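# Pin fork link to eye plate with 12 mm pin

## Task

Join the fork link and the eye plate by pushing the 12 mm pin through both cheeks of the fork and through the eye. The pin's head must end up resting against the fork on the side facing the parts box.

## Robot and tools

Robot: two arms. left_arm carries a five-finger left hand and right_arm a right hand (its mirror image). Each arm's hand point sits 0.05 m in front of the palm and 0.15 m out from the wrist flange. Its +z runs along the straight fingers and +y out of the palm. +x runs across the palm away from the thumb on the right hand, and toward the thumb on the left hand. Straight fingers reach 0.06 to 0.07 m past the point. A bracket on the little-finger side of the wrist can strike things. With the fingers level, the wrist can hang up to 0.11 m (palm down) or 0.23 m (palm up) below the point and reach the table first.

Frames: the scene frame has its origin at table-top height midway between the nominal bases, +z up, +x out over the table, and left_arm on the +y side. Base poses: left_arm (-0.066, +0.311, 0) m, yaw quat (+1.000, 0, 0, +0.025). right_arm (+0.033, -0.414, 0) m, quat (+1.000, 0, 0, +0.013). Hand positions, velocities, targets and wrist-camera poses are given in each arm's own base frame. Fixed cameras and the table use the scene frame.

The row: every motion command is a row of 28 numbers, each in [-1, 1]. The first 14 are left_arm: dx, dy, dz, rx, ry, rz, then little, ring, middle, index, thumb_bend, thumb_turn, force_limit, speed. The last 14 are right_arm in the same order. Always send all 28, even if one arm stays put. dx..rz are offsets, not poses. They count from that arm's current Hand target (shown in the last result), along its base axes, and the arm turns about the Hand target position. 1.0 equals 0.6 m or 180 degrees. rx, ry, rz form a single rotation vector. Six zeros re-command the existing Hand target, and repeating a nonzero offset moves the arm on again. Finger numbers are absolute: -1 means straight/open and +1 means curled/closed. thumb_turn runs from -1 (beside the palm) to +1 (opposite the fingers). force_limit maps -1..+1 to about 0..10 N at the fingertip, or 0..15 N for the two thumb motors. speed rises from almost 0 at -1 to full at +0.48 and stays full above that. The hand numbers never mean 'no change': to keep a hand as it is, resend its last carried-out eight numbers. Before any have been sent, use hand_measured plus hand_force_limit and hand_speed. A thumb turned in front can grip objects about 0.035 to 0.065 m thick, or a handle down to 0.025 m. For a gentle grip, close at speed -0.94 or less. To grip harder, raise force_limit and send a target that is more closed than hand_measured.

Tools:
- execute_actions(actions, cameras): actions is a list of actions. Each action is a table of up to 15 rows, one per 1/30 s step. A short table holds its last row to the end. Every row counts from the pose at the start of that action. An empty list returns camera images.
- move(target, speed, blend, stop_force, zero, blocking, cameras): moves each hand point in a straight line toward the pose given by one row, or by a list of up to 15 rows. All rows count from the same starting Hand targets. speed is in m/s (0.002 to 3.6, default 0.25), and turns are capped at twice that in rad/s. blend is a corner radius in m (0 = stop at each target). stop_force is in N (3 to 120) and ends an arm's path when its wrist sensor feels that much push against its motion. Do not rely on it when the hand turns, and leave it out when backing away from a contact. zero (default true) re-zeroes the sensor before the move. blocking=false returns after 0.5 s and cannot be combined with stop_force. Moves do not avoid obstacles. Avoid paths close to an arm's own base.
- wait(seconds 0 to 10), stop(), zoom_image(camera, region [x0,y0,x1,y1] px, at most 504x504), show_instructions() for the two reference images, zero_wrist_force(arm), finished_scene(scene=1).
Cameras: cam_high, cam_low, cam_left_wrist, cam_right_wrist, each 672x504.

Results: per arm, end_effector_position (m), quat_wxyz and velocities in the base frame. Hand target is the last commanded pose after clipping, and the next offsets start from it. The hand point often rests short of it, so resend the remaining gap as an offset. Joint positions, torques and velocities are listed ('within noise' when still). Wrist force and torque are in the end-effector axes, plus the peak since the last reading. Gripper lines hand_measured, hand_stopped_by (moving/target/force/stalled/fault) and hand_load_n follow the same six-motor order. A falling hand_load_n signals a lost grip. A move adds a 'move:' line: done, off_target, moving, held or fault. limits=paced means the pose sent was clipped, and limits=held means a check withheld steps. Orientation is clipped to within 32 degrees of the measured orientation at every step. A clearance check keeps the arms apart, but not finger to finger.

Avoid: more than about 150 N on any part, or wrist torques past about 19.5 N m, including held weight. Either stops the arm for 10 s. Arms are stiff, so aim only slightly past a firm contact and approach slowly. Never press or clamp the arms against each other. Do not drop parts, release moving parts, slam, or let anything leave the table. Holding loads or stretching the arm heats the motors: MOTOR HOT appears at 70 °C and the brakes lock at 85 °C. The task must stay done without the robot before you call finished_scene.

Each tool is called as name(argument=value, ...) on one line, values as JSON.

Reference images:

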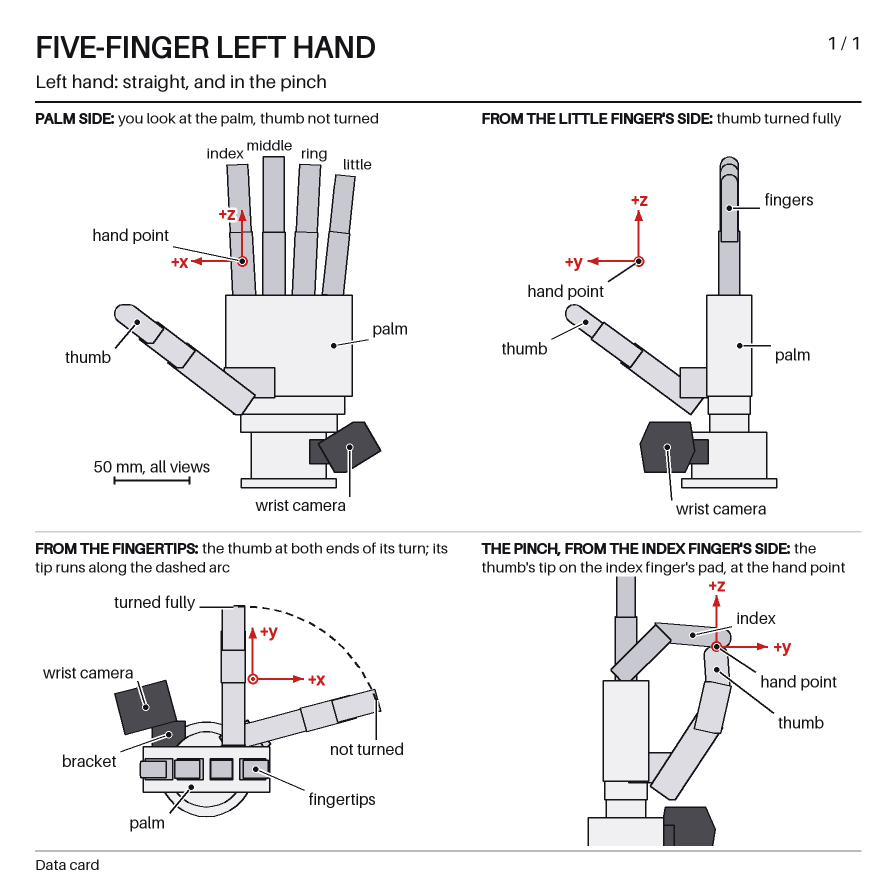

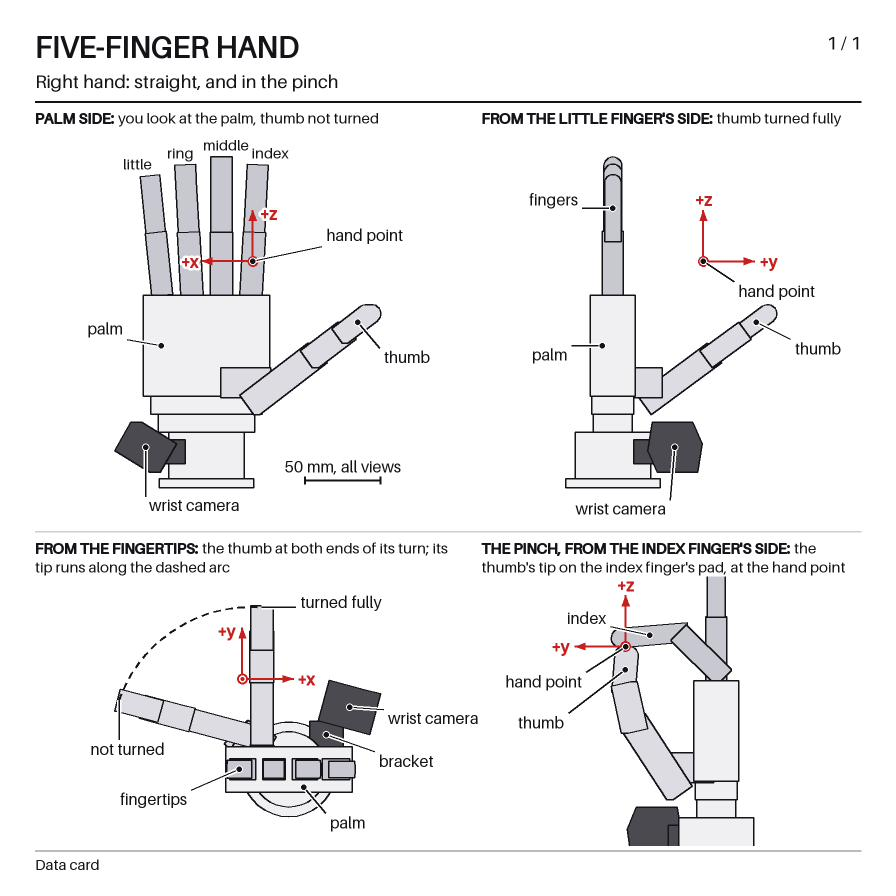

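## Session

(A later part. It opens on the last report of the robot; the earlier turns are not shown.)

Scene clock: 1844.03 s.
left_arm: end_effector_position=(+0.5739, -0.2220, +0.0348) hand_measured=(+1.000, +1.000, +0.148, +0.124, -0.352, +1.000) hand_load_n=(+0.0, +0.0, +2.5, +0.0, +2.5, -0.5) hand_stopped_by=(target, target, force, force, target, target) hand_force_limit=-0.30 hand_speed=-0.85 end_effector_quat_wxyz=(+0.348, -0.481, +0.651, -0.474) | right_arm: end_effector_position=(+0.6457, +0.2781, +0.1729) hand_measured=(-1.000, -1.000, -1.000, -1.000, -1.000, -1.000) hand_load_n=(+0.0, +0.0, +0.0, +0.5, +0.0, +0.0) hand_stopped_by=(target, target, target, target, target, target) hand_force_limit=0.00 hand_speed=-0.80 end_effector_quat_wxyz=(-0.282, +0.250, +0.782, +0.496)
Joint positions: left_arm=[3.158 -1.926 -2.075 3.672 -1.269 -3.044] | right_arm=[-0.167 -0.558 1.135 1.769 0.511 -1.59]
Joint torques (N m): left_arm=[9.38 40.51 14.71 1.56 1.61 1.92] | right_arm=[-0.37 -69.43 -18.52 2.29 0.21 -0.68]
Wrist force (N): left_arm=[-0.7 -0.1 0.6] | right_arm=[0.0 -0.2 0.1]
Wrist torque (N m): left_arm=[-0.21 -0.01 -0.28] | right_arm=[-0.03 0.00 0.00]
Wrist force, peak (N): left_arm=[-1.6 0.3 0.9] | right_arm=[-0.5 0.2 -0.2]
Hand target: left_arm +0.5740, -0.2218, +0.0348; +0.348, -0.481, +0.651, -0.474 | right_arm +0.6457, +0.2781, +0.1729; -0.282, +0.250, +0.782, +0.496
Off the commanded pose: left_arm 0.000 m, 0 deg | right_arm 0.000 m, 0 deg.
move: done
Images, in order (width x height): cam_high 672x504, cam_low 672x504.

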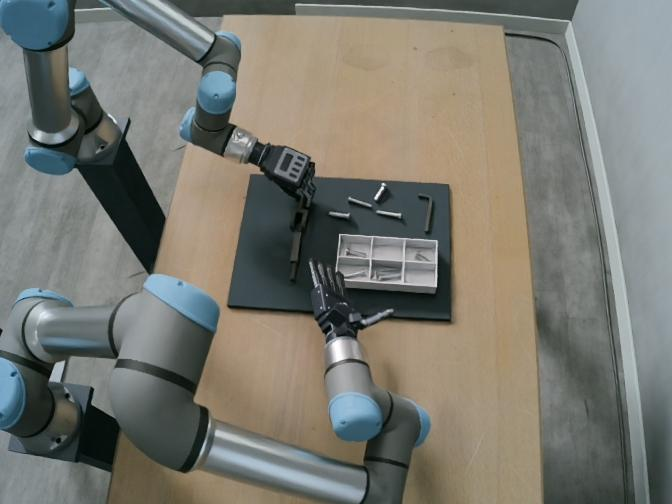

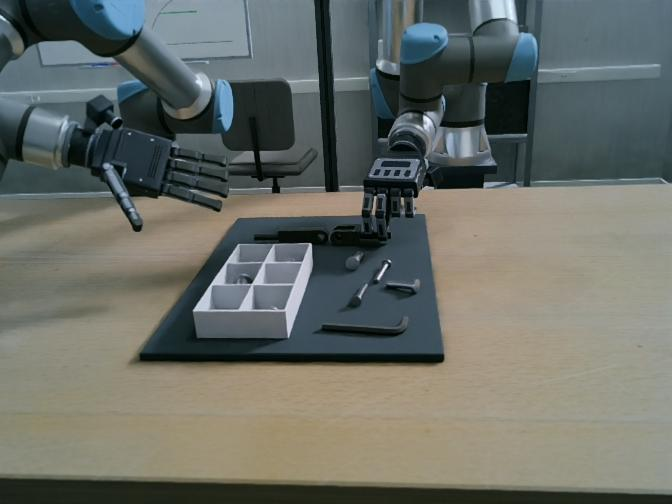

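move(target=[0.0025,0,0,0,0,0,1,1,0.55,0.56,-0.35,1,-0.3,-0.85,0,0,0,0,0,0,-1,-1,-1,-1,-1,-1,0,-0.8], speed=0.03, cameras=["cam_low","cam_high"])

zoom_image(camera="cam_high", region=[283, 205, 313, 241])

Scene clock: 1858.43 s.
left_arm: end_effector_position=(+0.5755, -0.2217, +0.0348) hand_measured=(+1.000, +1.000, +0.148, +0.124, -0.352, +1.000) hand_load_n=(+0.0, +0.0, +1.5, +0.0, +2.5, +0.0) hand_stopped_by=(target, target, force, force, target, target) hand_force_limit=-0.30 hand_speed=-0.85 end_effector_quat_wxyz=(+0.348, -0.481, +0.651, -0.474) | right_arm: end_effector_position=(+0.6457, +0.2781, +0.1729) hand_measured=(-1.000, -1.000, -1.000, -1.000, -1.000, -1.000) hand_load_n=(+0.0, +0.0, +0.0, +0.0, +0.0, +0.5) hand_stopped_by=(target, target, target, target, target, target) hand_force_limit=0.00 hand_speed=-0.80 end_effector_quat_wxyz=(-0.282, +0.250, +0.782, +0.496)
Joint positions: left_arm=[3.158 -1.929 -2.071 3.67 -1.269 -3.043] | right_arm=[-0.167 -0.558 1.135 1.769 0.511 -1.59]
Joint torques (N m): left_arm=[2.18 30.24 23.12 -0.34 -1.38 1.09] | right_arm=[-0.04 -69.75 -18.79 2.18 0.16 -0.74]
Wrist force (N): left_arm=[-0.9 0.2 0.1] | right_arm=[0.0 0.0 0.0]
Wrist torque (N m): left_arm=[-0.22 -0.01 -0.29] | right_arm=[0.00 0.00 0.01]
Wrist force, peak (N): left_arm=[-0.9 -0.1 0.9] | right_arm=[-0.5 0.1 0.2]
Hand target: left_arm +0.5755, -0.2218, +0.0348; +0.348, -0.481, +0.651, -0.474 | right_arm +0.6457, +0.2781, +0.1729; -0.282, +0.250, +0.782, +0.496
Off the commanded pose: left_arm 0.000 m, 0 deg | right_arm 0.000 m, 0 deg.
move: done
Images, in order (width x height): cam_high 672x504, cam_low 672x504.

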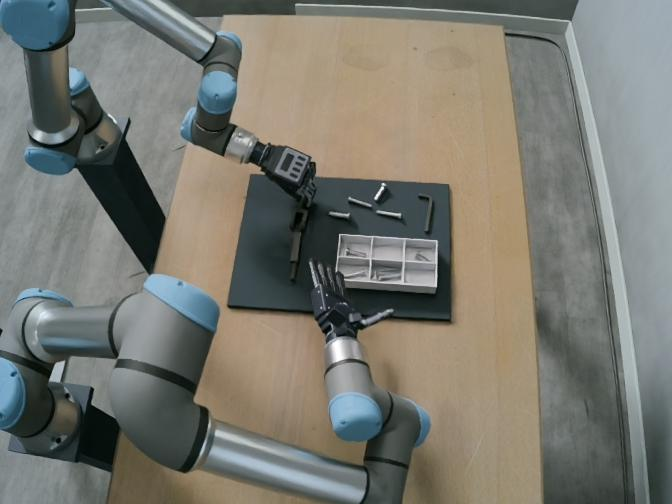

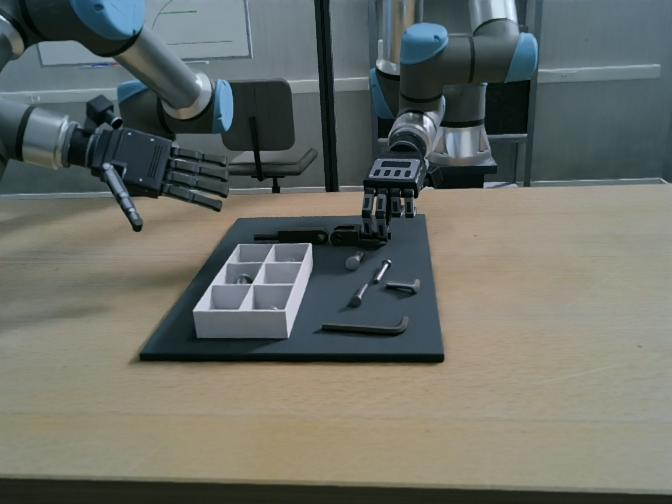

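Scaled by 14.000 from the camera's 672x504 image, which has a finer 960x720 frame.

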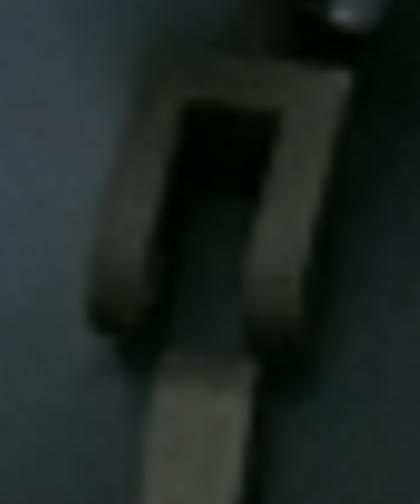

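move(target=[0,0,0,0,0,0,1,1,0.6,0.62,-0.35,1,-0.05,-0.8,0,0,0,0,0,0,-1,-1,-1,-1,-1,-1,0,-0.8], speed=0.03, cameras=["cam_high","cam_left_wrist"])

zoom_image(camera="cam_high", region=[283, 205, 313, 241])

Scene clock: 1867.20 s.
left_arm: end_effector_position=(+0.5755, -0.2218, +0.0348) hand_measured=(+1.000, +1.000, +0.164, +0.214, -0.352, +1.000) hand_load_n=(+0.0, +0.0, +3.5, +4.0, +7.5, -4.0) hand_stopped_by=(target, target, force, force, target, target) hand_force_limit=-0.05 hand_speed=-0.80 end_effector_quat_wxyz=(+0.348, -0.481, +0.651, -0.474) | right_arm: end_effector_position=(+0.6457, +0.2781, +0.1729) hand_measured=(-1.000, -1.000, -1.000, -1.000, -1.000, -1.000) hand_load_n=(+0.0, +0.0, +0.0, +0.0, +0.0, +0.0) hand_stopped_by=(target, target, target, target, target, target) hand_force_limit=0.00 hand_speed=-0.80 end_effector_quat_wxyz=(-0.282, +0.250, +0.782, +0.496)
Joint positions: left_arm=[3.158 -1.929 -2.071 3.67 -1.269 -3.043] | right_arm=[-0.167 -0.558 1.135 1.769 0.511 -1.59]
Joint torques (N m): left_arm=[-13.14 43.64 9.1 2.39 -1.12 -2.18] | right_arm=[-0.09 -69.83 -19 2.28 0.25 -0.67]
Wrist force (N): left_arm=[-1.1 -1.2 0.0] | right_arm=[-0.1 0.1 0.0]
Wrist torque (N m): left_arm=[-0.21 -0.02 -0.29] | right_arm=[0.02 0.01 0.01]
Wrist force, peak (N): left_arm=[-1.2 -1.8 1.8] | right_arm=[-0.6 0.0 0.1]
Hand target: left_arm +0.5755, -0.2218, +0.0348; +0.348, -0.481, +0.651, -0.474 | right_arm +0.6457, +0.2781, +0.1729; -0.282, +0.250, +0.782, +0.496
Off the commanded pose: left_arm 0.000 m, 0 deg | right_arm 0.000 m, 0 deg.
move: done
camera_calibration:
cam_left_wrist: T_world_to_cam=[[0.14992, -0.339811, 0.928468, -0.199177], [-0.805153, -0.58697, -0.0848176, 0.32928], [0.573805, -0.734843, -0.361598, -0.368974], [0, 0, 0, 1]] pos_world=[0.506701, -0.145542, 0.0794382]
Images, in order (width x height): cam_high 672x504, cam_left_wrist 672x504.

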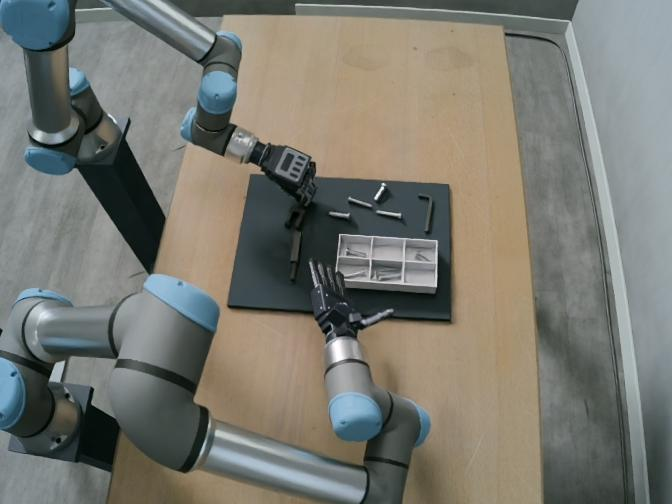

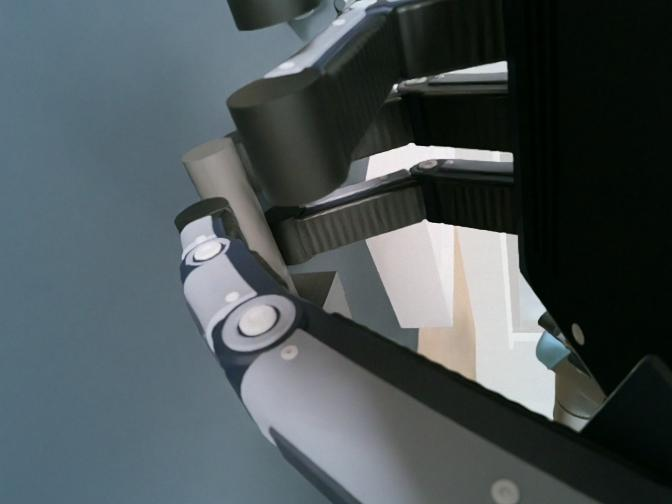

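Scaled by 14.000 from the camera's 672x504 image, which has a finer 960x720 frame.

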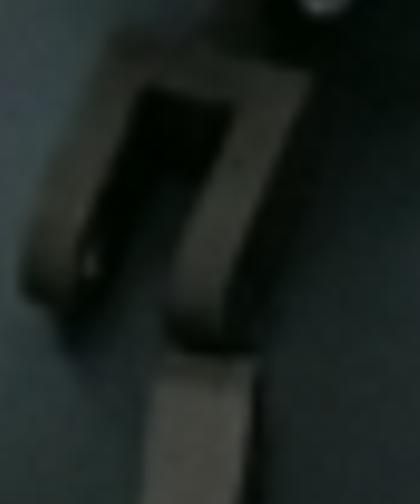

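move(target=[[0,0.0133,0,0,0,0,1,1,0.6,0.62,-0.35,1,-0.05,-0.8,0,0,0,0,0,0,-1,-1,-1,-1,-1,-1,0,-0.8],[0.0042,0.0133,0.0008,0,0,0.0544,1,1,0.6,0.62,-0.35,1,-0.05,-0.8,0,0,0,0,0,0,-1,-1,-1,-1,-1,-1,0,-0.8]], speed=0.04, cameras=["cam_high","cam_low"])

zoom_image(camera="cam_high", region=[280, 200, 315, 242])

zoom_image(camera="cam_low", region=[300, 210, 375, 260])

Scene clock: 1886.30 s.
left_arm: end_effector_position=(+0.5780, -0.2140, +0.0353) hand_measured=(+1.000, +1.000, +0.164, +0.214, -0.352, +1.000) hand_load_n=(+0.0, +0.0, +3.5, +1.5, +7.5, -3.0) hand_stopped_by=(target, target, force, force, target, target) hand_force_limit=-0.05 hand_speed=-0.80 end_effector_quat_wxyz=(+0.387, -0.535, +0.607, -0.442) | right_arm: end_effector_position=(+0.6457, +0.2781, +0.1729) hand_measured=(-1.000, -1.000, -1.000, -1.000, -1.000, -1.000) hand_load_n=(+0.0, +0.0, +0.0, +0.0, +0.0, +0.0) hand_stopped_by=(target, target, target, target, target, target) hand_force_limit=0.00 hand_speed=-0.80 end_effector_quat_wxyz=(-0.282, +0.250, +0.782, +0.496)
Joint positions: left_arm=[3.084 -1.924 -2.075 3.684 -1.502 -3.122] | right_arm=[-0.167 -0.558 1.135 1.769 0.511 -1.59]
Joint torques (N m): left_arm=[13.15 29.94 24.37 -0.3 1.61 1.74] | right_arm=[-0.19 -69.47 -18.37 2.08 0.23 -0.61]
Wrist force (N): left_arm=[-0.9 0.9 -0.1] | right_arm=[-0.2 0.0 0.1]
Wrist torque (N m): left_arm=[-0.23 0.02 -0.27] | right_arm=[0.00 0.03 -0.01]
Wrist force, peak (N): left_arm=[-1.3 -0.7 -1.9] | right_arm=[-0.4 0.4 0.2]
Hand target: left_arm +0.5780, -0.2138, +0.0352; +0.387, -0.535, +0.607, -0.442 | right_arm +0.6457, +0.2781, +0.1729; -0.282, +0.250, +0.782, +0.496
Off the commanded pose: left_arm 0.000 m, 0 deg | right_arm 0.000 m, 0 deg.
move: done
Images, in order (width x height): cam_high 672x504, cam_low 672x504.

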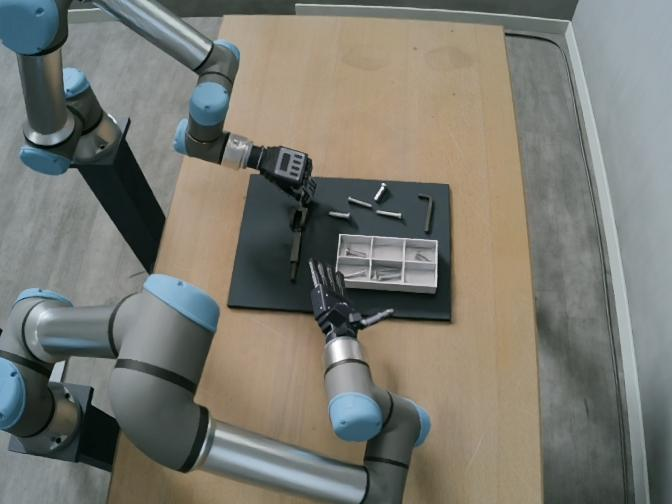

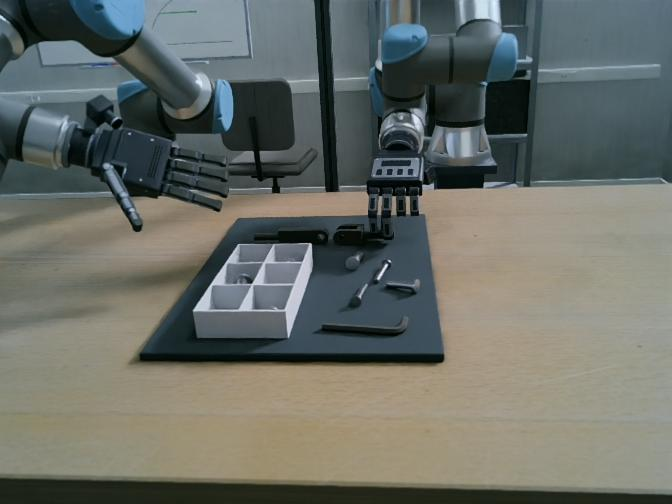

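Scaled by 12.000 from the camera's 672x504 image, which has a finer 960x720 frame.

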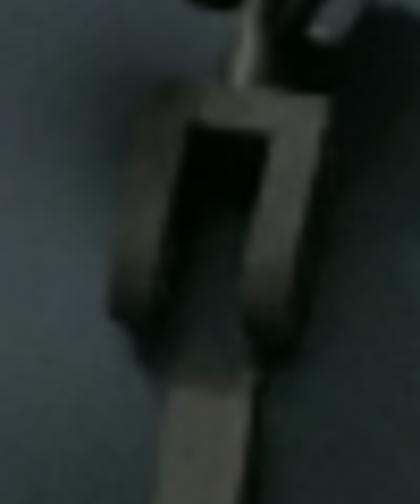

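Scaled by 6.720 from the camera's 672x504 image, which has a finer 960x720 frame.

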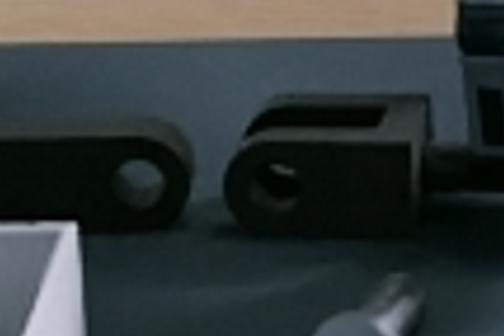

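move(target=[0.0028,0,0,0,0,0.0067,1,1,0.6,0.62,-0.35,1,-0.05,-0.8,0,0,0,0,0,0,-1,-1,-1,-1,-1,-1,0,-0.8], speed=0.04, cameras=["cam_high","cam_low"])

zoom_image(camera="cam_high", region=[280, 200, 315, 242])

Scene clock: 1900.13 s.
left_arm: end_effector_position=(+0.5797, -0.2139, +0.0352) hand_measured=(+1.000, +1.000, +0.164, +0.214, -0.352, +1.000) hand_load_n=(+0.0, +0.0, +4.0, +1.0, +7.5, -2.5) hand_stopped_by=(target, target, force, force, target, target) hand_force_limit=-0.05 hand_speed=-0.80 end_effector_quat_wxyz=(+0.392, -0.541, +0.602, -0.438) end_effector_velocity=(+0.000, -0.001, +0.000) end_effector_angular_velocity=(-0.002, +0.000, -0.005) | right_arm: end_effector_position=(+0.6457, +0.2781, +0.1729) hand_measured=(-1.000, -1.000, -1.000, -1.000, -1.000, -1.000) hand_load_n=(+0.0, +0.0, +0.0, +0.0, +0.0, +0.0) hand_stopped_by=(target, target, target, target, target, target) hand_force_limit=0.00 hand_speed=-0.80 end_effector_quat_wxyz=(-0.282, +0.250, +0.782, +0.496)
Joint positions: left_arm=[3.072 -1.929 -2.068 3.682 -1.534 -3.133] | right_arm=[-0.167 -0.558 1.135 1.769 0.511 -1.59]
Joint velocities: left_arm=[0 0 0 0 0.006 0] | right_arm=[within noise]
Joint torques (N m): left_arm=[3.22 33.21 20.96 0.13 1.51 0.39] | right_arm=[-0.22 -69.48 -18.99 2.06 0.29 -0.68]
Wrist force (N): left_arm=[-1.0 0.9 -0.2] | right_arm=[-0.2 -0.3 0.0]
Wrist torque (N m): left_arm=[-0.21 0.02 -0.28] | right_arm=[-0.05 0.02 -0.02]
Wrist force, peak (N): left_arm=[-0.9 1.1 -0.4] | right_arm=[-0.4 0.2 0.3]
Hand target: left_arm +0.5797, -0.2138, +0.0352; +0.392, -0.541, +0.602, -0.438 | right_arm +0.6457, +0.2781, +0.1729; -0.282, +0.250, +0.782, +0.496
Off the commanded pose: left_arm 0.000 m, 0 deg | right_arm 0.000 m, 0 deg.
move: done
Images, in order (width x height): cam_high 672x504, cam_low 672x504.

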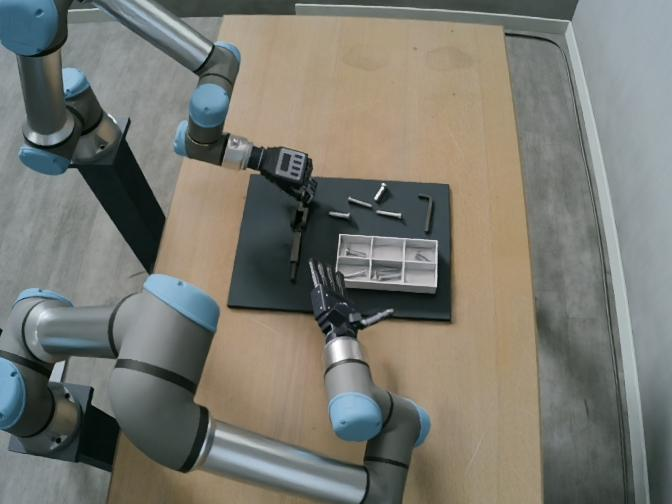

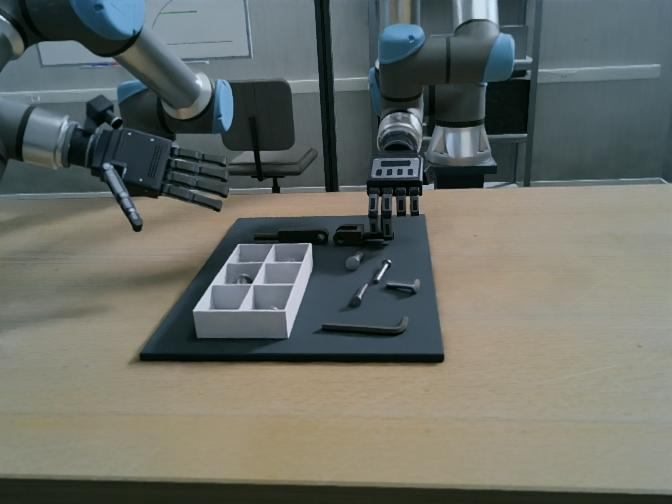

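Scaled by 12.000 from the camera's 672x504 image, which has a finer 960x720 frame.

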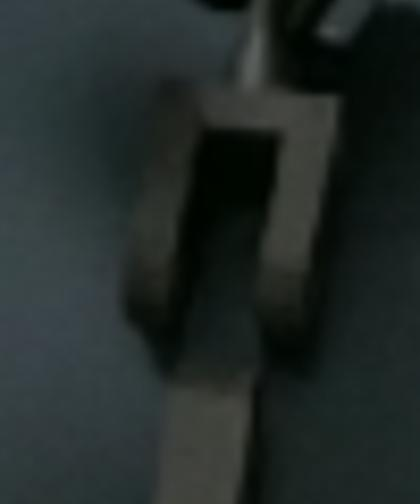

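move(target=[-0.0013,-0.0217,0,0,0,0.0045,1,1,0.6,0.62,-0.35,1,-0.05,-0.8,0,0,0,0,0,0,-1,-1,-1,-1,-1,-1,0,-0.8], speed=0.02, stop_force=6, cameras=["cam_high","cam_low"])

zoom_image(camera="cam_high", region=[280, 205, 310, 241])

zoom_image(camera="cam_low", region=[300, 210, 375, 260])

Scene clock: 1918.67 s.
left_arm: end_effector_position=(+0.5789, -0.2268, +0.0352) hand_measured=(+1.000, +1.000, +0.164, +0.214, -0.352, +1.000) hand_load_n=(+0.0, +0.0, +3.5, +2.0, +7.0, -2.0) hand_stopped_by=(target, target, force, force, target, target) hand_force_limit=-0.05 hand_speed=-0.80 end_effector_quat_wxyz=(+0.395, -0.545, +0.598, -0.435) | right_arm: end_effector_position=(+0.6457, +0.2781, +0.1729) hand_measured=(-1.000, -1.000, -1.000, -1.000, -1.000, -1.000) hand_load_n=(+0.0, +0.0, +0.0, +0.0, +0.0, +0.0) hand_stopped_by=(target, target, target, target, target, target) hand_force_limit=0.00 hand_speed=-0.80 end_effector_quat_wxyz=(-0.282, +0.250, +0.782, +0.496)
Joint positions: left_arm=[3.029 -1.938 -2.053 3.677 -1.587 -3.15] | right_arm=[-0.167 -0.558 1.135 1.769 0.511 -1.59]
Joint torques (N m): left_arm=[13.15 46.04 9.76 2.78 -0.07 1.92] | right_arm=[-0.16 -69.89 -19 2.15 0.3 -0.8]
Wrist force (N): left_arm=[-0.6 -0.2 0.1] | right_arm=[-0.1 0.2 0.3]
Wrist torque (N m): left_arm=[-0.19 -0.03 -0.31] | right_arm=[0.00 0.00 0.01]
Wrist force, peak (N): left_arm=[-3.0 -0.7 -0.1] | right_arm=[-0.6 -0.2 0.2]
Hand target: left_arm +0.5789, -0.2268, +0.0352; +0.395, -0.545, +0.598, -0.435 | right_arm +0.6457, +0.2781, +0.1729; -0.282, +0.250, +0.782, +0.496
Off the commanded pose: left_arm 0.000 m, 0 deg | right_arm 0.000 m, 0 deg.
move: done
Images, in order (width x height): cam_high 672x504, cam_low 672x504.

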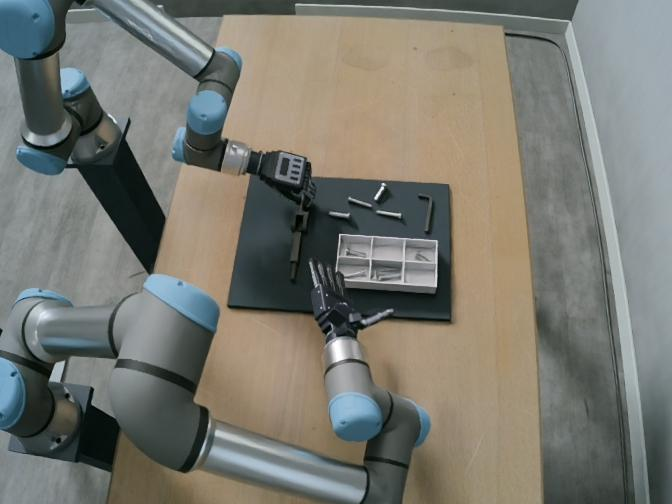

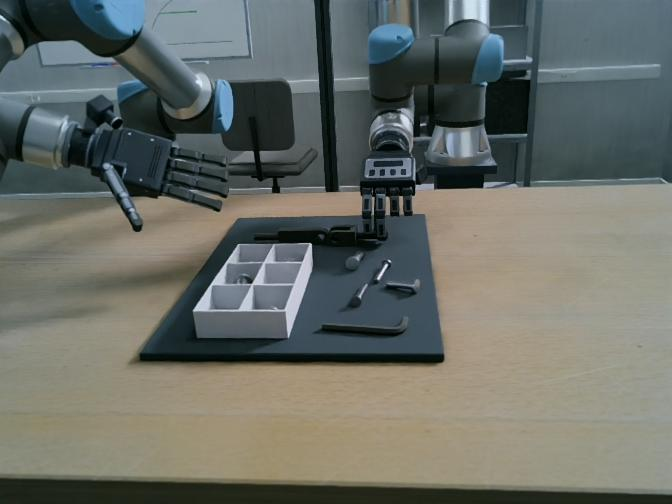

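Scaled by 14.000 from the camera's 672x504 image, which has a finer 960x720 frame.

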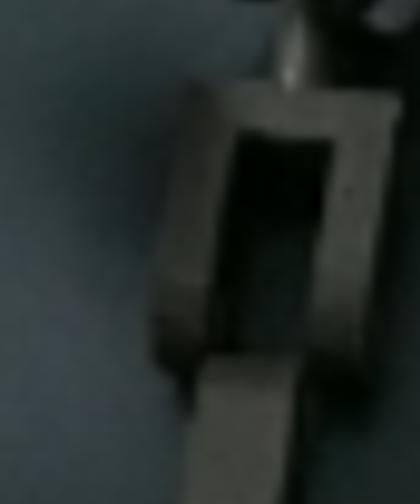

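Scaled by 6.720 from the camera's 672x504 image, which has a finer 960x720 frame.

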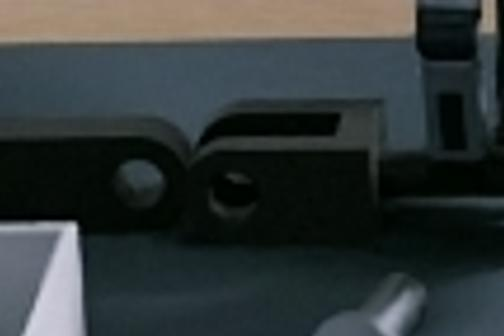

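move(target=[[-0.0016,0,0,0,0,0,1,1,0.6,0.62,-0.35,1,-0.05,-0.8,0,0,0,0,0,0,-1,-1,-1,-1,-1,-1,0,-0.8],[-0.0026,-0.0133,0,0,0,0,1,1,0.6,0.62,-0.35,1,-0.05,-0.8,0,0,0,0,0,0,-1,-1,-1,-1,-1,-1,0,-0.8]], speed=0.015, stop_force=5, cameras=["cam_high","cam_low"])

zoom_image(camera="cam_high", region=[280, 205, 310, 241])

zoom_image(camera="cam_low", region=[300, 210, 375, 260])

Scene clock: 1935.63 s.
left_arm: end_effector_position=(+0.5773, -0.2348, +0.0352) hand_measured=(+1.000, +1.000, +0.164, +0.214, -0.352, +1.000) hand_load_n=(+0.0, +0.0, +3.0, +3.0, +7.0, -1.5) hand_stopped_by=(target, target, force, force, target, target) hand_force_limit=-0.05 hand_speed=-0.80 end_effector_quat_wxyz=(+0.395, -0.545, +0.598, -0.435) | right_arm: end_effector_position=(+0.6457, +0.2781, +0.1729) hand_measured=(-1.000, -1.000, -1.000, -1.000, -1.000, -1.000) hand_load_n=(+0.0, +0.0, +0.0, +0.0, +0.0, +0.0) hand_stopped_by=(target, target, target, target, target, target) hand_force_limit=0.00 hand_speed=-0.80 end_effector_quat_wxyz=(-0.282, +0.250, +0.782, +0.496)
Joint positions: left_arm=[3.008 -1.942 -2.047 3.674 -1.608 -3.157] | right_arm=[-0.167 -0.558 1.135 1.769 0.511 -1.59]
Joint torques (N m): left_arm=[11.7 44.99 9.66 2.57 1.29 1.95] | right_arm=[-0.42 -70.1 -18.53 2.06 0.17 -0.77]
Wrist force (N): left_arm=[-1.7 -1.2 0.8] | right_arm=[-0.3 -0.1 0.3]
Wrist torque (N m): left_arm=[-0.25 -0.07 -0.30] | right_arm=[-0.03 0.03 -0.01]
Wrist force, peak (N): left_arm=[-3.5 -1.3 0.3] | right_arm=[-0.5 0.0 0.3]
Hand target: left_arm +0.5773, -0.2348, +0.0352; +0.395, -0.545, +0.598, -0.435 | right_arm +0.6457, +0.2781, +0.1729; -0.282, +0.250, +0.782, +0.496
Off the commanded pose: left_arm 0.000 m, 0 deg | right_arm 0.000 m, 0 deg.
move: done
Images, in order (width x height): cam_high 672x504, cam_low 672x504.

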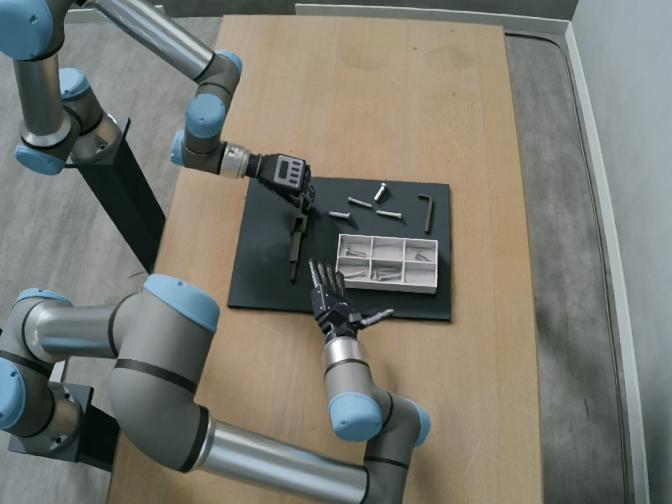

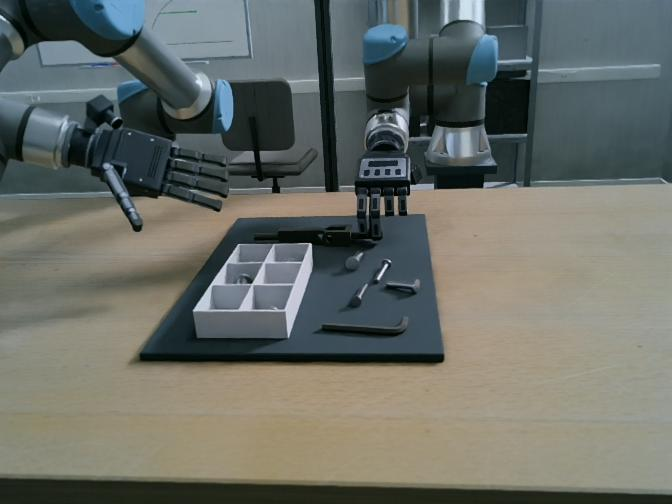

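Scaled by 14.000 from the camera's 672x504 image, which has a finer 960x720 frame.

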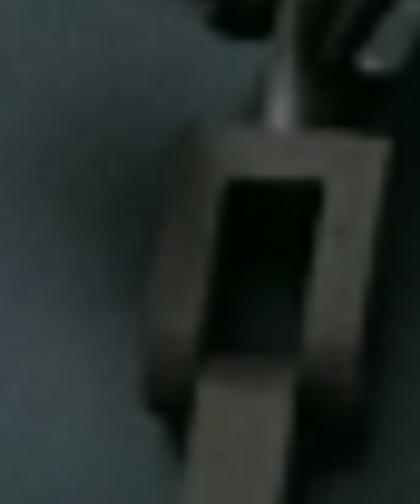

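Scaled by 6.720 from the camera's 672x504 image, which has a finer 960x720 frame.

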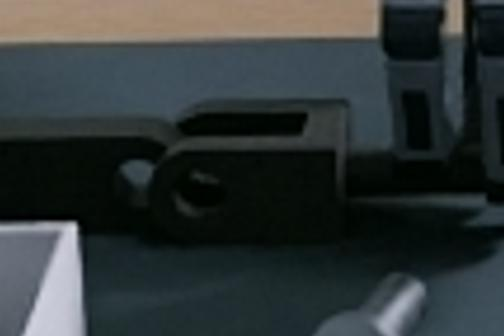

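move(target=[-0.0014,-0.0167,0,0,0,0,1,1,0.6,0.62,-0.35,1,-0.05,-0.8,0,0,0,0,0,0,-1,-1,-1,-1,-1,-1,0,-0.8], speed=0.015, stop_force=6, cameras=["cam_high","cam_low","cam_left_wrist"])

zoom_image(camera="cam_high", region=[280, 205, 310, 241])

zoom_image(camera="cam_low", region=[300, 220, 345, 250])

Scene clock: 1948.20 s.
left_arm: end_effector_position=(+0.5765, -0.2448, +0.0352) hand_measured=(+1.000, +1.000, +0.164, +0.214, -0.352, +1.000) hand_load_n=(+0.0, +0.0, +2.5, +3.5, +7.5, -1.0) hand_stopped_by=(target, target, force, force, target, target) hand_force_limit=-0.05 hand_speed=-0.80 end_effector_quat_wxyz=(+0.395, -0.545, +0.598, -0.435) | right_arm: end_effector_position=(+0.6457, +0.2781, +0.1729) hand_measured=(-1.000, -1.000, -1.000, -1.000, -1.000, -1.000) hand_load_n=(+0.0, +0.0, +0.0, +0.0, +0.0, +0.0) hand_stopped_by=(target, target, target, target, target, target) hand_force_limit=0.00 hand_speed=-0.80 end_effector_quat_wxyz=(-0.282, +0.250, +0.782, +0.496)
Joint positions: left_arm=[2.982 -1.95 -2.035 3.669 -1.632 -3.165] | right_arm=[-0.167 -0.558 1.135 1.769 0.511 -1.59]
Joint torques (N m): left_arm=[11.57 45.84 10.4 2.47 1.52 2.03] | right_arm=[-0.27 -69.66 -18.45 2.04 0.35 -0.68]
Wrist force (N): left_arm=[-2.0 -1.4 0.9] | right_arm=[-0.1 0.0 0.1]
Wrist torque (N m): left_arm=[-0.28 -0.03 -0.34] | right_arm=[-0.01 0.01 0.00]
Wrist force, peak (N): left_arm=[-3.8 -1.3 0.6] | right_arm=[-0.2 -0.4 0.4]
Hand target: left_arm +0.5765, -0.2448, +0.0352; +0.395, -0.545, +0.598, -0.435 | right_arm +0.6457, +0.2781, +0.1729; -0.282, +0.250, +0.782, +0.496
Off the commanded pose: left_arm 0.000 m, 0 deg | right_arm 0.000 m, 0 deg.
move: done
camera_calibration:
cam_left_wrist: T_world_to_cam=[[0.216306, -0.301926, 0.928468, -0.236531], [-0.667971, -0.739339, -0.0848057, 0.200267], [0.712058, -0.601846, -0.361601, -0.433507], [0, 0, 0, 1]] pos_world=[0.493617, -0.184254, 0.0798382]
Images, in order (width x height): cam_high 672x504, cam_low 672x504, cam_left_wrist 672x504.

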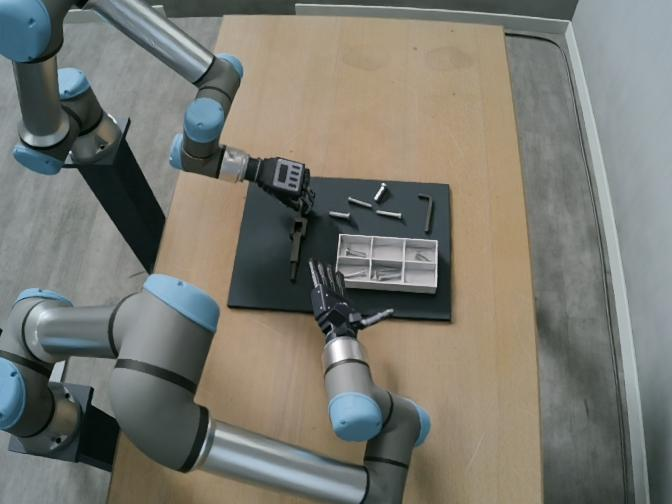

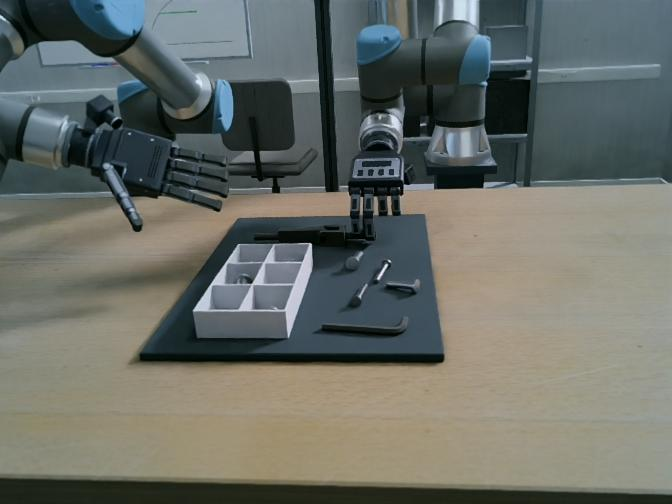

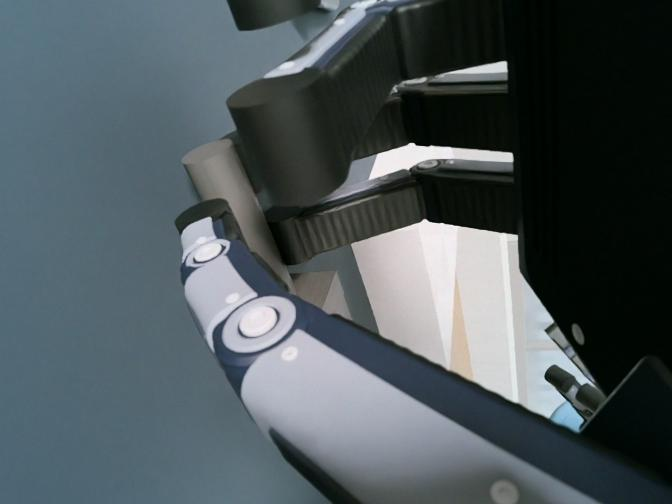

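Scaled by 14.000 from the camera's 672x504 image, which has a finer 960x720 frame.

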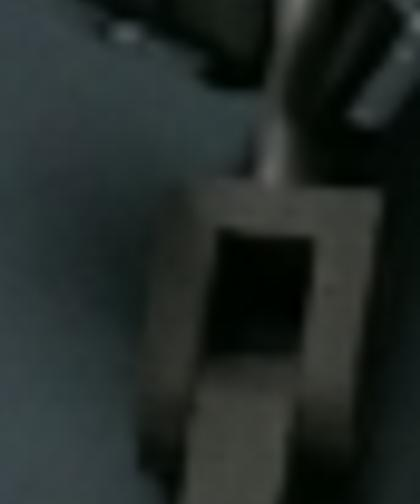

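Scaled by 11.200 from the camera's 672x504 image, which has a finer 960x720 frame.

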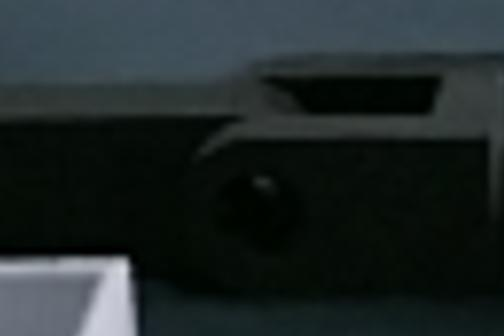

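move(target=[-0.0008,-0.01,0,0,0,0,1,1,0.6,0.62,-0.35,1,-0.05,-0.8,0,0,0,0,0,0,-1,-1,-1,-1,-1,-1,0,-0.8], speed=0.015, stop_force=6, cameras=["cam_high","cam_low"])

zoom_image(camera="cam_high", region=[280, 205, 310, 241])

zoom_image(camera="cam_low", region=[305, 225, 335, 245])

Scene clock: 1963.30 s.
left_arm: end_effector_position=(+0.5760, -0.2508, +0.0352) hand_measured=(+1.000, +1.000, +0.164, +0.214, -0.352, +1.000) hand_load_n=(+0.0, +0.0, +3.0, +3.5, +7.0, -1.0) hand_stopped_by=(target, target, force, force, target, target) hand_force_limit=-0.05 hand_speed=-0.80 end_effector_quat_wxyz=(+0.395, -0.545, +0.598, -0.435) | right_arm: end_effector_position=(+0.6457, +0.2781, +0.1729) hand_measured=(-1.000, -1.000, -1.000, -1.000, -1.000, -1.000) hand_load_n=(+0.0, +0.0, +0.0, +0.0, +0.0, +0.0) hand_stopped_by=(target, target, target, target, target, target) hand_force_limit=0.00 hand_speed=-0.80 end_effector_quat_wxyz=(-0.282, +0.250, +0.782, +0.496)
Joint positions: left_arm=[2.966 -1.954 -2.028 3.666 -1.647 -3.169] | right_arm=[-0.167 -0.558 1.135 1.769 0.511 -1.59]
Joint torques (N m): left_arm=[11.82 45.2 9.38 2.38 1.64 1.97] | right_arm=[-0.09 -69.56 -18.94 2.08 0.3 -0.72]
Wrist force (N): left_arm=[-2.3 -1.6 0.9] | right_arm=[-0.3 0.0 0.1]
Wrist torque (N m): left_arm=[-0.27 -0.06 -0.34] | right_arm=[-0.01 0.04 -0.01]
Wrist force, peak (N): left_arm=[-3.9 -1.4 0.9] | right_arm=[-0.5 0.2 0.3]
Hand target: left_arm +0.5760, -0.2508, +0.0352; +0.395, -0.545, +0.598, -0.435 | right_arm +0.6457, +0.2781, +0.1729; -0.282, +0.250, +0.782, +0.496
Off the commanded pose: left_arm 0.000 m, 0 deg | right_arm 0.000 m, 0 deg.
move: done
Images, in order (width x height): cam_high 672x504, cam_low 672x504.

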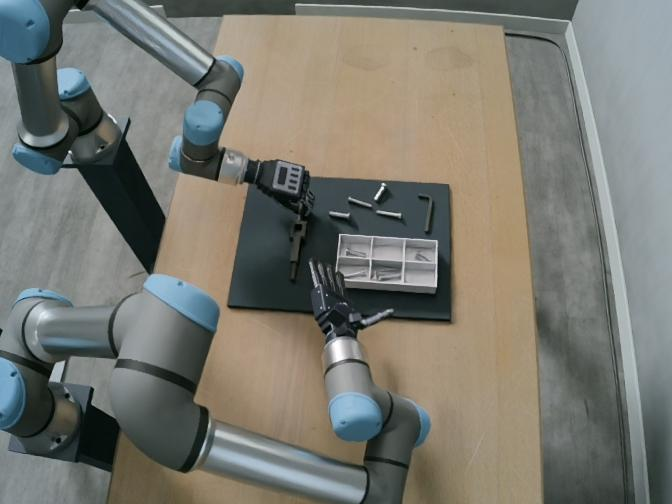

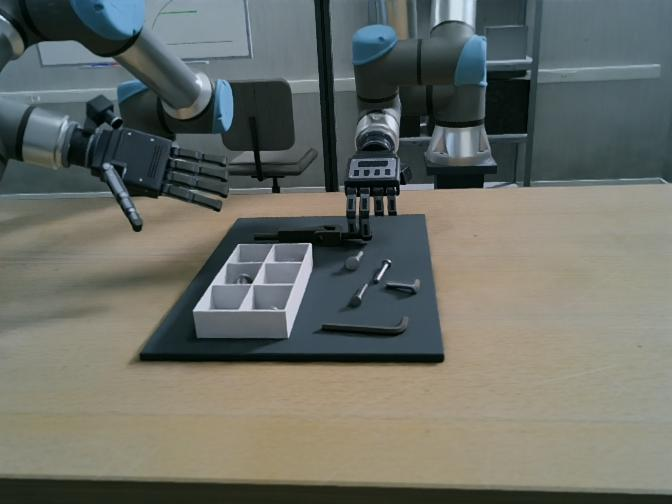

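Scaled by 14.000 from the camera's 672x504 image, which has a finer 960x720 frame.

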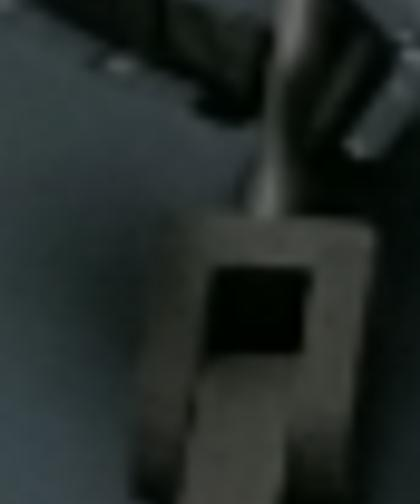

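Scaled by 16.800 from the camera's 672x504 image, which has a finer 960x720 frame.

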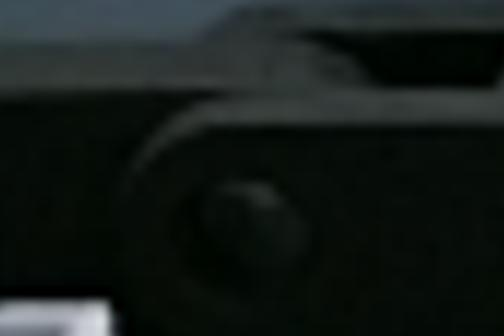

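move(target=[[0,0,0,0,0,0,1,1,-0.25,-0.25,-0.35,1,-0.3,-0.7,0,0,0,0,0,0,-1,-1,-1,-1,-1,-1,0,-0.8],[-0.0083,0.0007,0,0,0,0,1,1,-0.25,-0.25,-0.35,1,-0.3,-0.7,0,0,0,0,0,0,-1,-1,-1,-1,-1,-1,0,-0.8],[-0.0083,0.0007,0.15,0,0,0,1,1,-0.25,-0.25,-0.35,1,-0.3,-0.7,0,0,0,0,0,0,-1,-1,-1,-1,-1,-1,0,-0.8]], speed=0.05, cameras=["cam_high","cam_low","cam_left_wrist"])

zoom_image(camera="cam_high", region=[275, 195, 315, 243])

zoom_image(camera="cam_low", region=[305, 225, 335, 245])

Scene clock: 1986.87 s.
left_arm: end_effector_position=(+0.5711, -0.2504, +0.1254) hand_measured=(+1.000, +1.000, -0.250, -0.250, -0.350, +1.000) hand_load_n=(+0.0, +0.0, +0.0, +0.0, +0.0, +0.5) hand_stopped_by=(target, target, target, target, target, target) hand_force_limit=-0.30 hand_speed=-0.70 end_effector_quat_wxyz=(+0.395, -0.545, +0.598, -0.435) | right_arm: end_effector_position=(+0.6457, +0.2781, +0.1729) hand_measured=(-1.000, -1.000, -1.000, -1.000, -1.000, -1.000) hand_load_n=(+0.0, +0.0, +0.0, +0.0, +0.0, +0.0) hand_stopped_by=(target, target, target, target, target, target) hand_force_limit=0.00 hand_speed=-0.80 end_effector_quat_wxyz=(-0.282, +0.250, +0.782, +0.496)
Joint positions: left_arm=[2.965 -1.791 -1.954 3.43 -1.648 -3.17] | right_arm=[-0.167 -0.558 1.135 1.769 0.511 -1.59]
Joint torques (N m): left_arm=[-13.84 23.66 13.72 3.38 1.36 -2.24] | right_arm=[-0.15 -69.16 -19.28 2.03 0.29 -0.67]
Wrist force (N): left_arm=[-0.9 -0.4 0.7] | right_arm=[0.0 -0.1 0.2]
Wrist torque (N m): left_arm=[-0.32 -0.02 -0.28] | right_arm=[-0.03 -0.01 0.00]
Wrist force, peak (N): left_arm=[-2.4 -1.6 1.3] | right_arm=[-0.4 -0.3 0.2]
Hand target: left_arm +0.5710, -0.2504, +0.1252; +0.395, -0.545, +0.598, -0.435 | right_arm +0.6457, +0.2781, +0.1729; -0.282, +0.250, +0.782, +0.496
Off the commanded pose: left_arm 0.000 m, 0 deg | right_arm 0.000 m, 0 deg.
move: done
camera_calibration:
cam_left_wrist: T_world_to_cam=[[0.216076, -0.301852, 0.928546, -0.320595], [-0.667983, -0.739318, -0.0848959, 0.200185], [0.712116, -0.601909, -0.36138, -0.400531], [0, 0, 0, 1]] pos_world=[0.488218, -0.189854, 0.169938]
Images, in order (width x height): cam_high 672x504, cam_low 672x504, cam_left_wrist 672x504.

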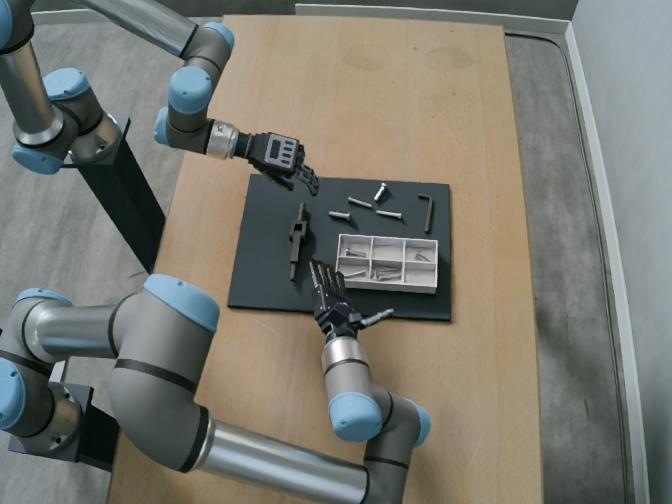

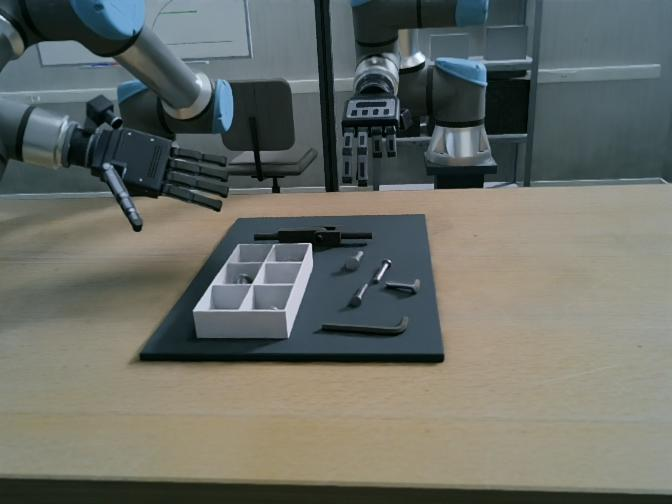

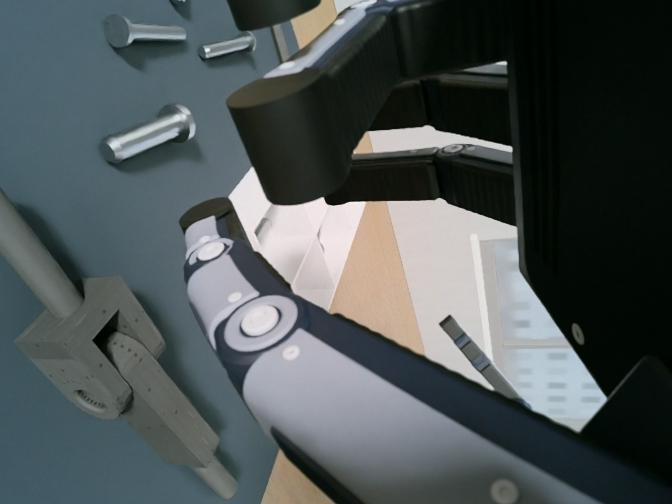

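Scaled by 10.500 from the camera's 672x504 image, which has a finer 960x720 frame.

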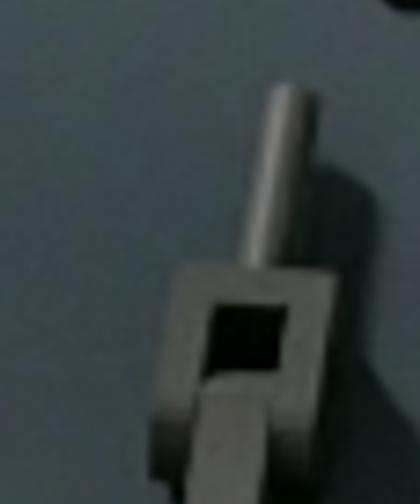

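Scaled by 16.800 from the camera's 672x504 image, which has a finer 960x720 frame.

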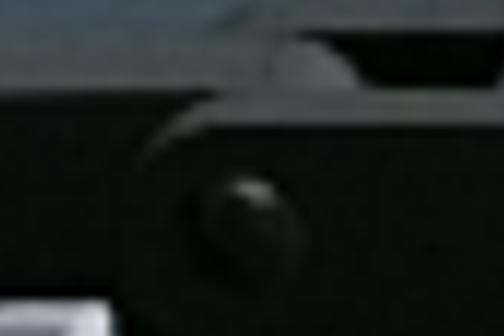

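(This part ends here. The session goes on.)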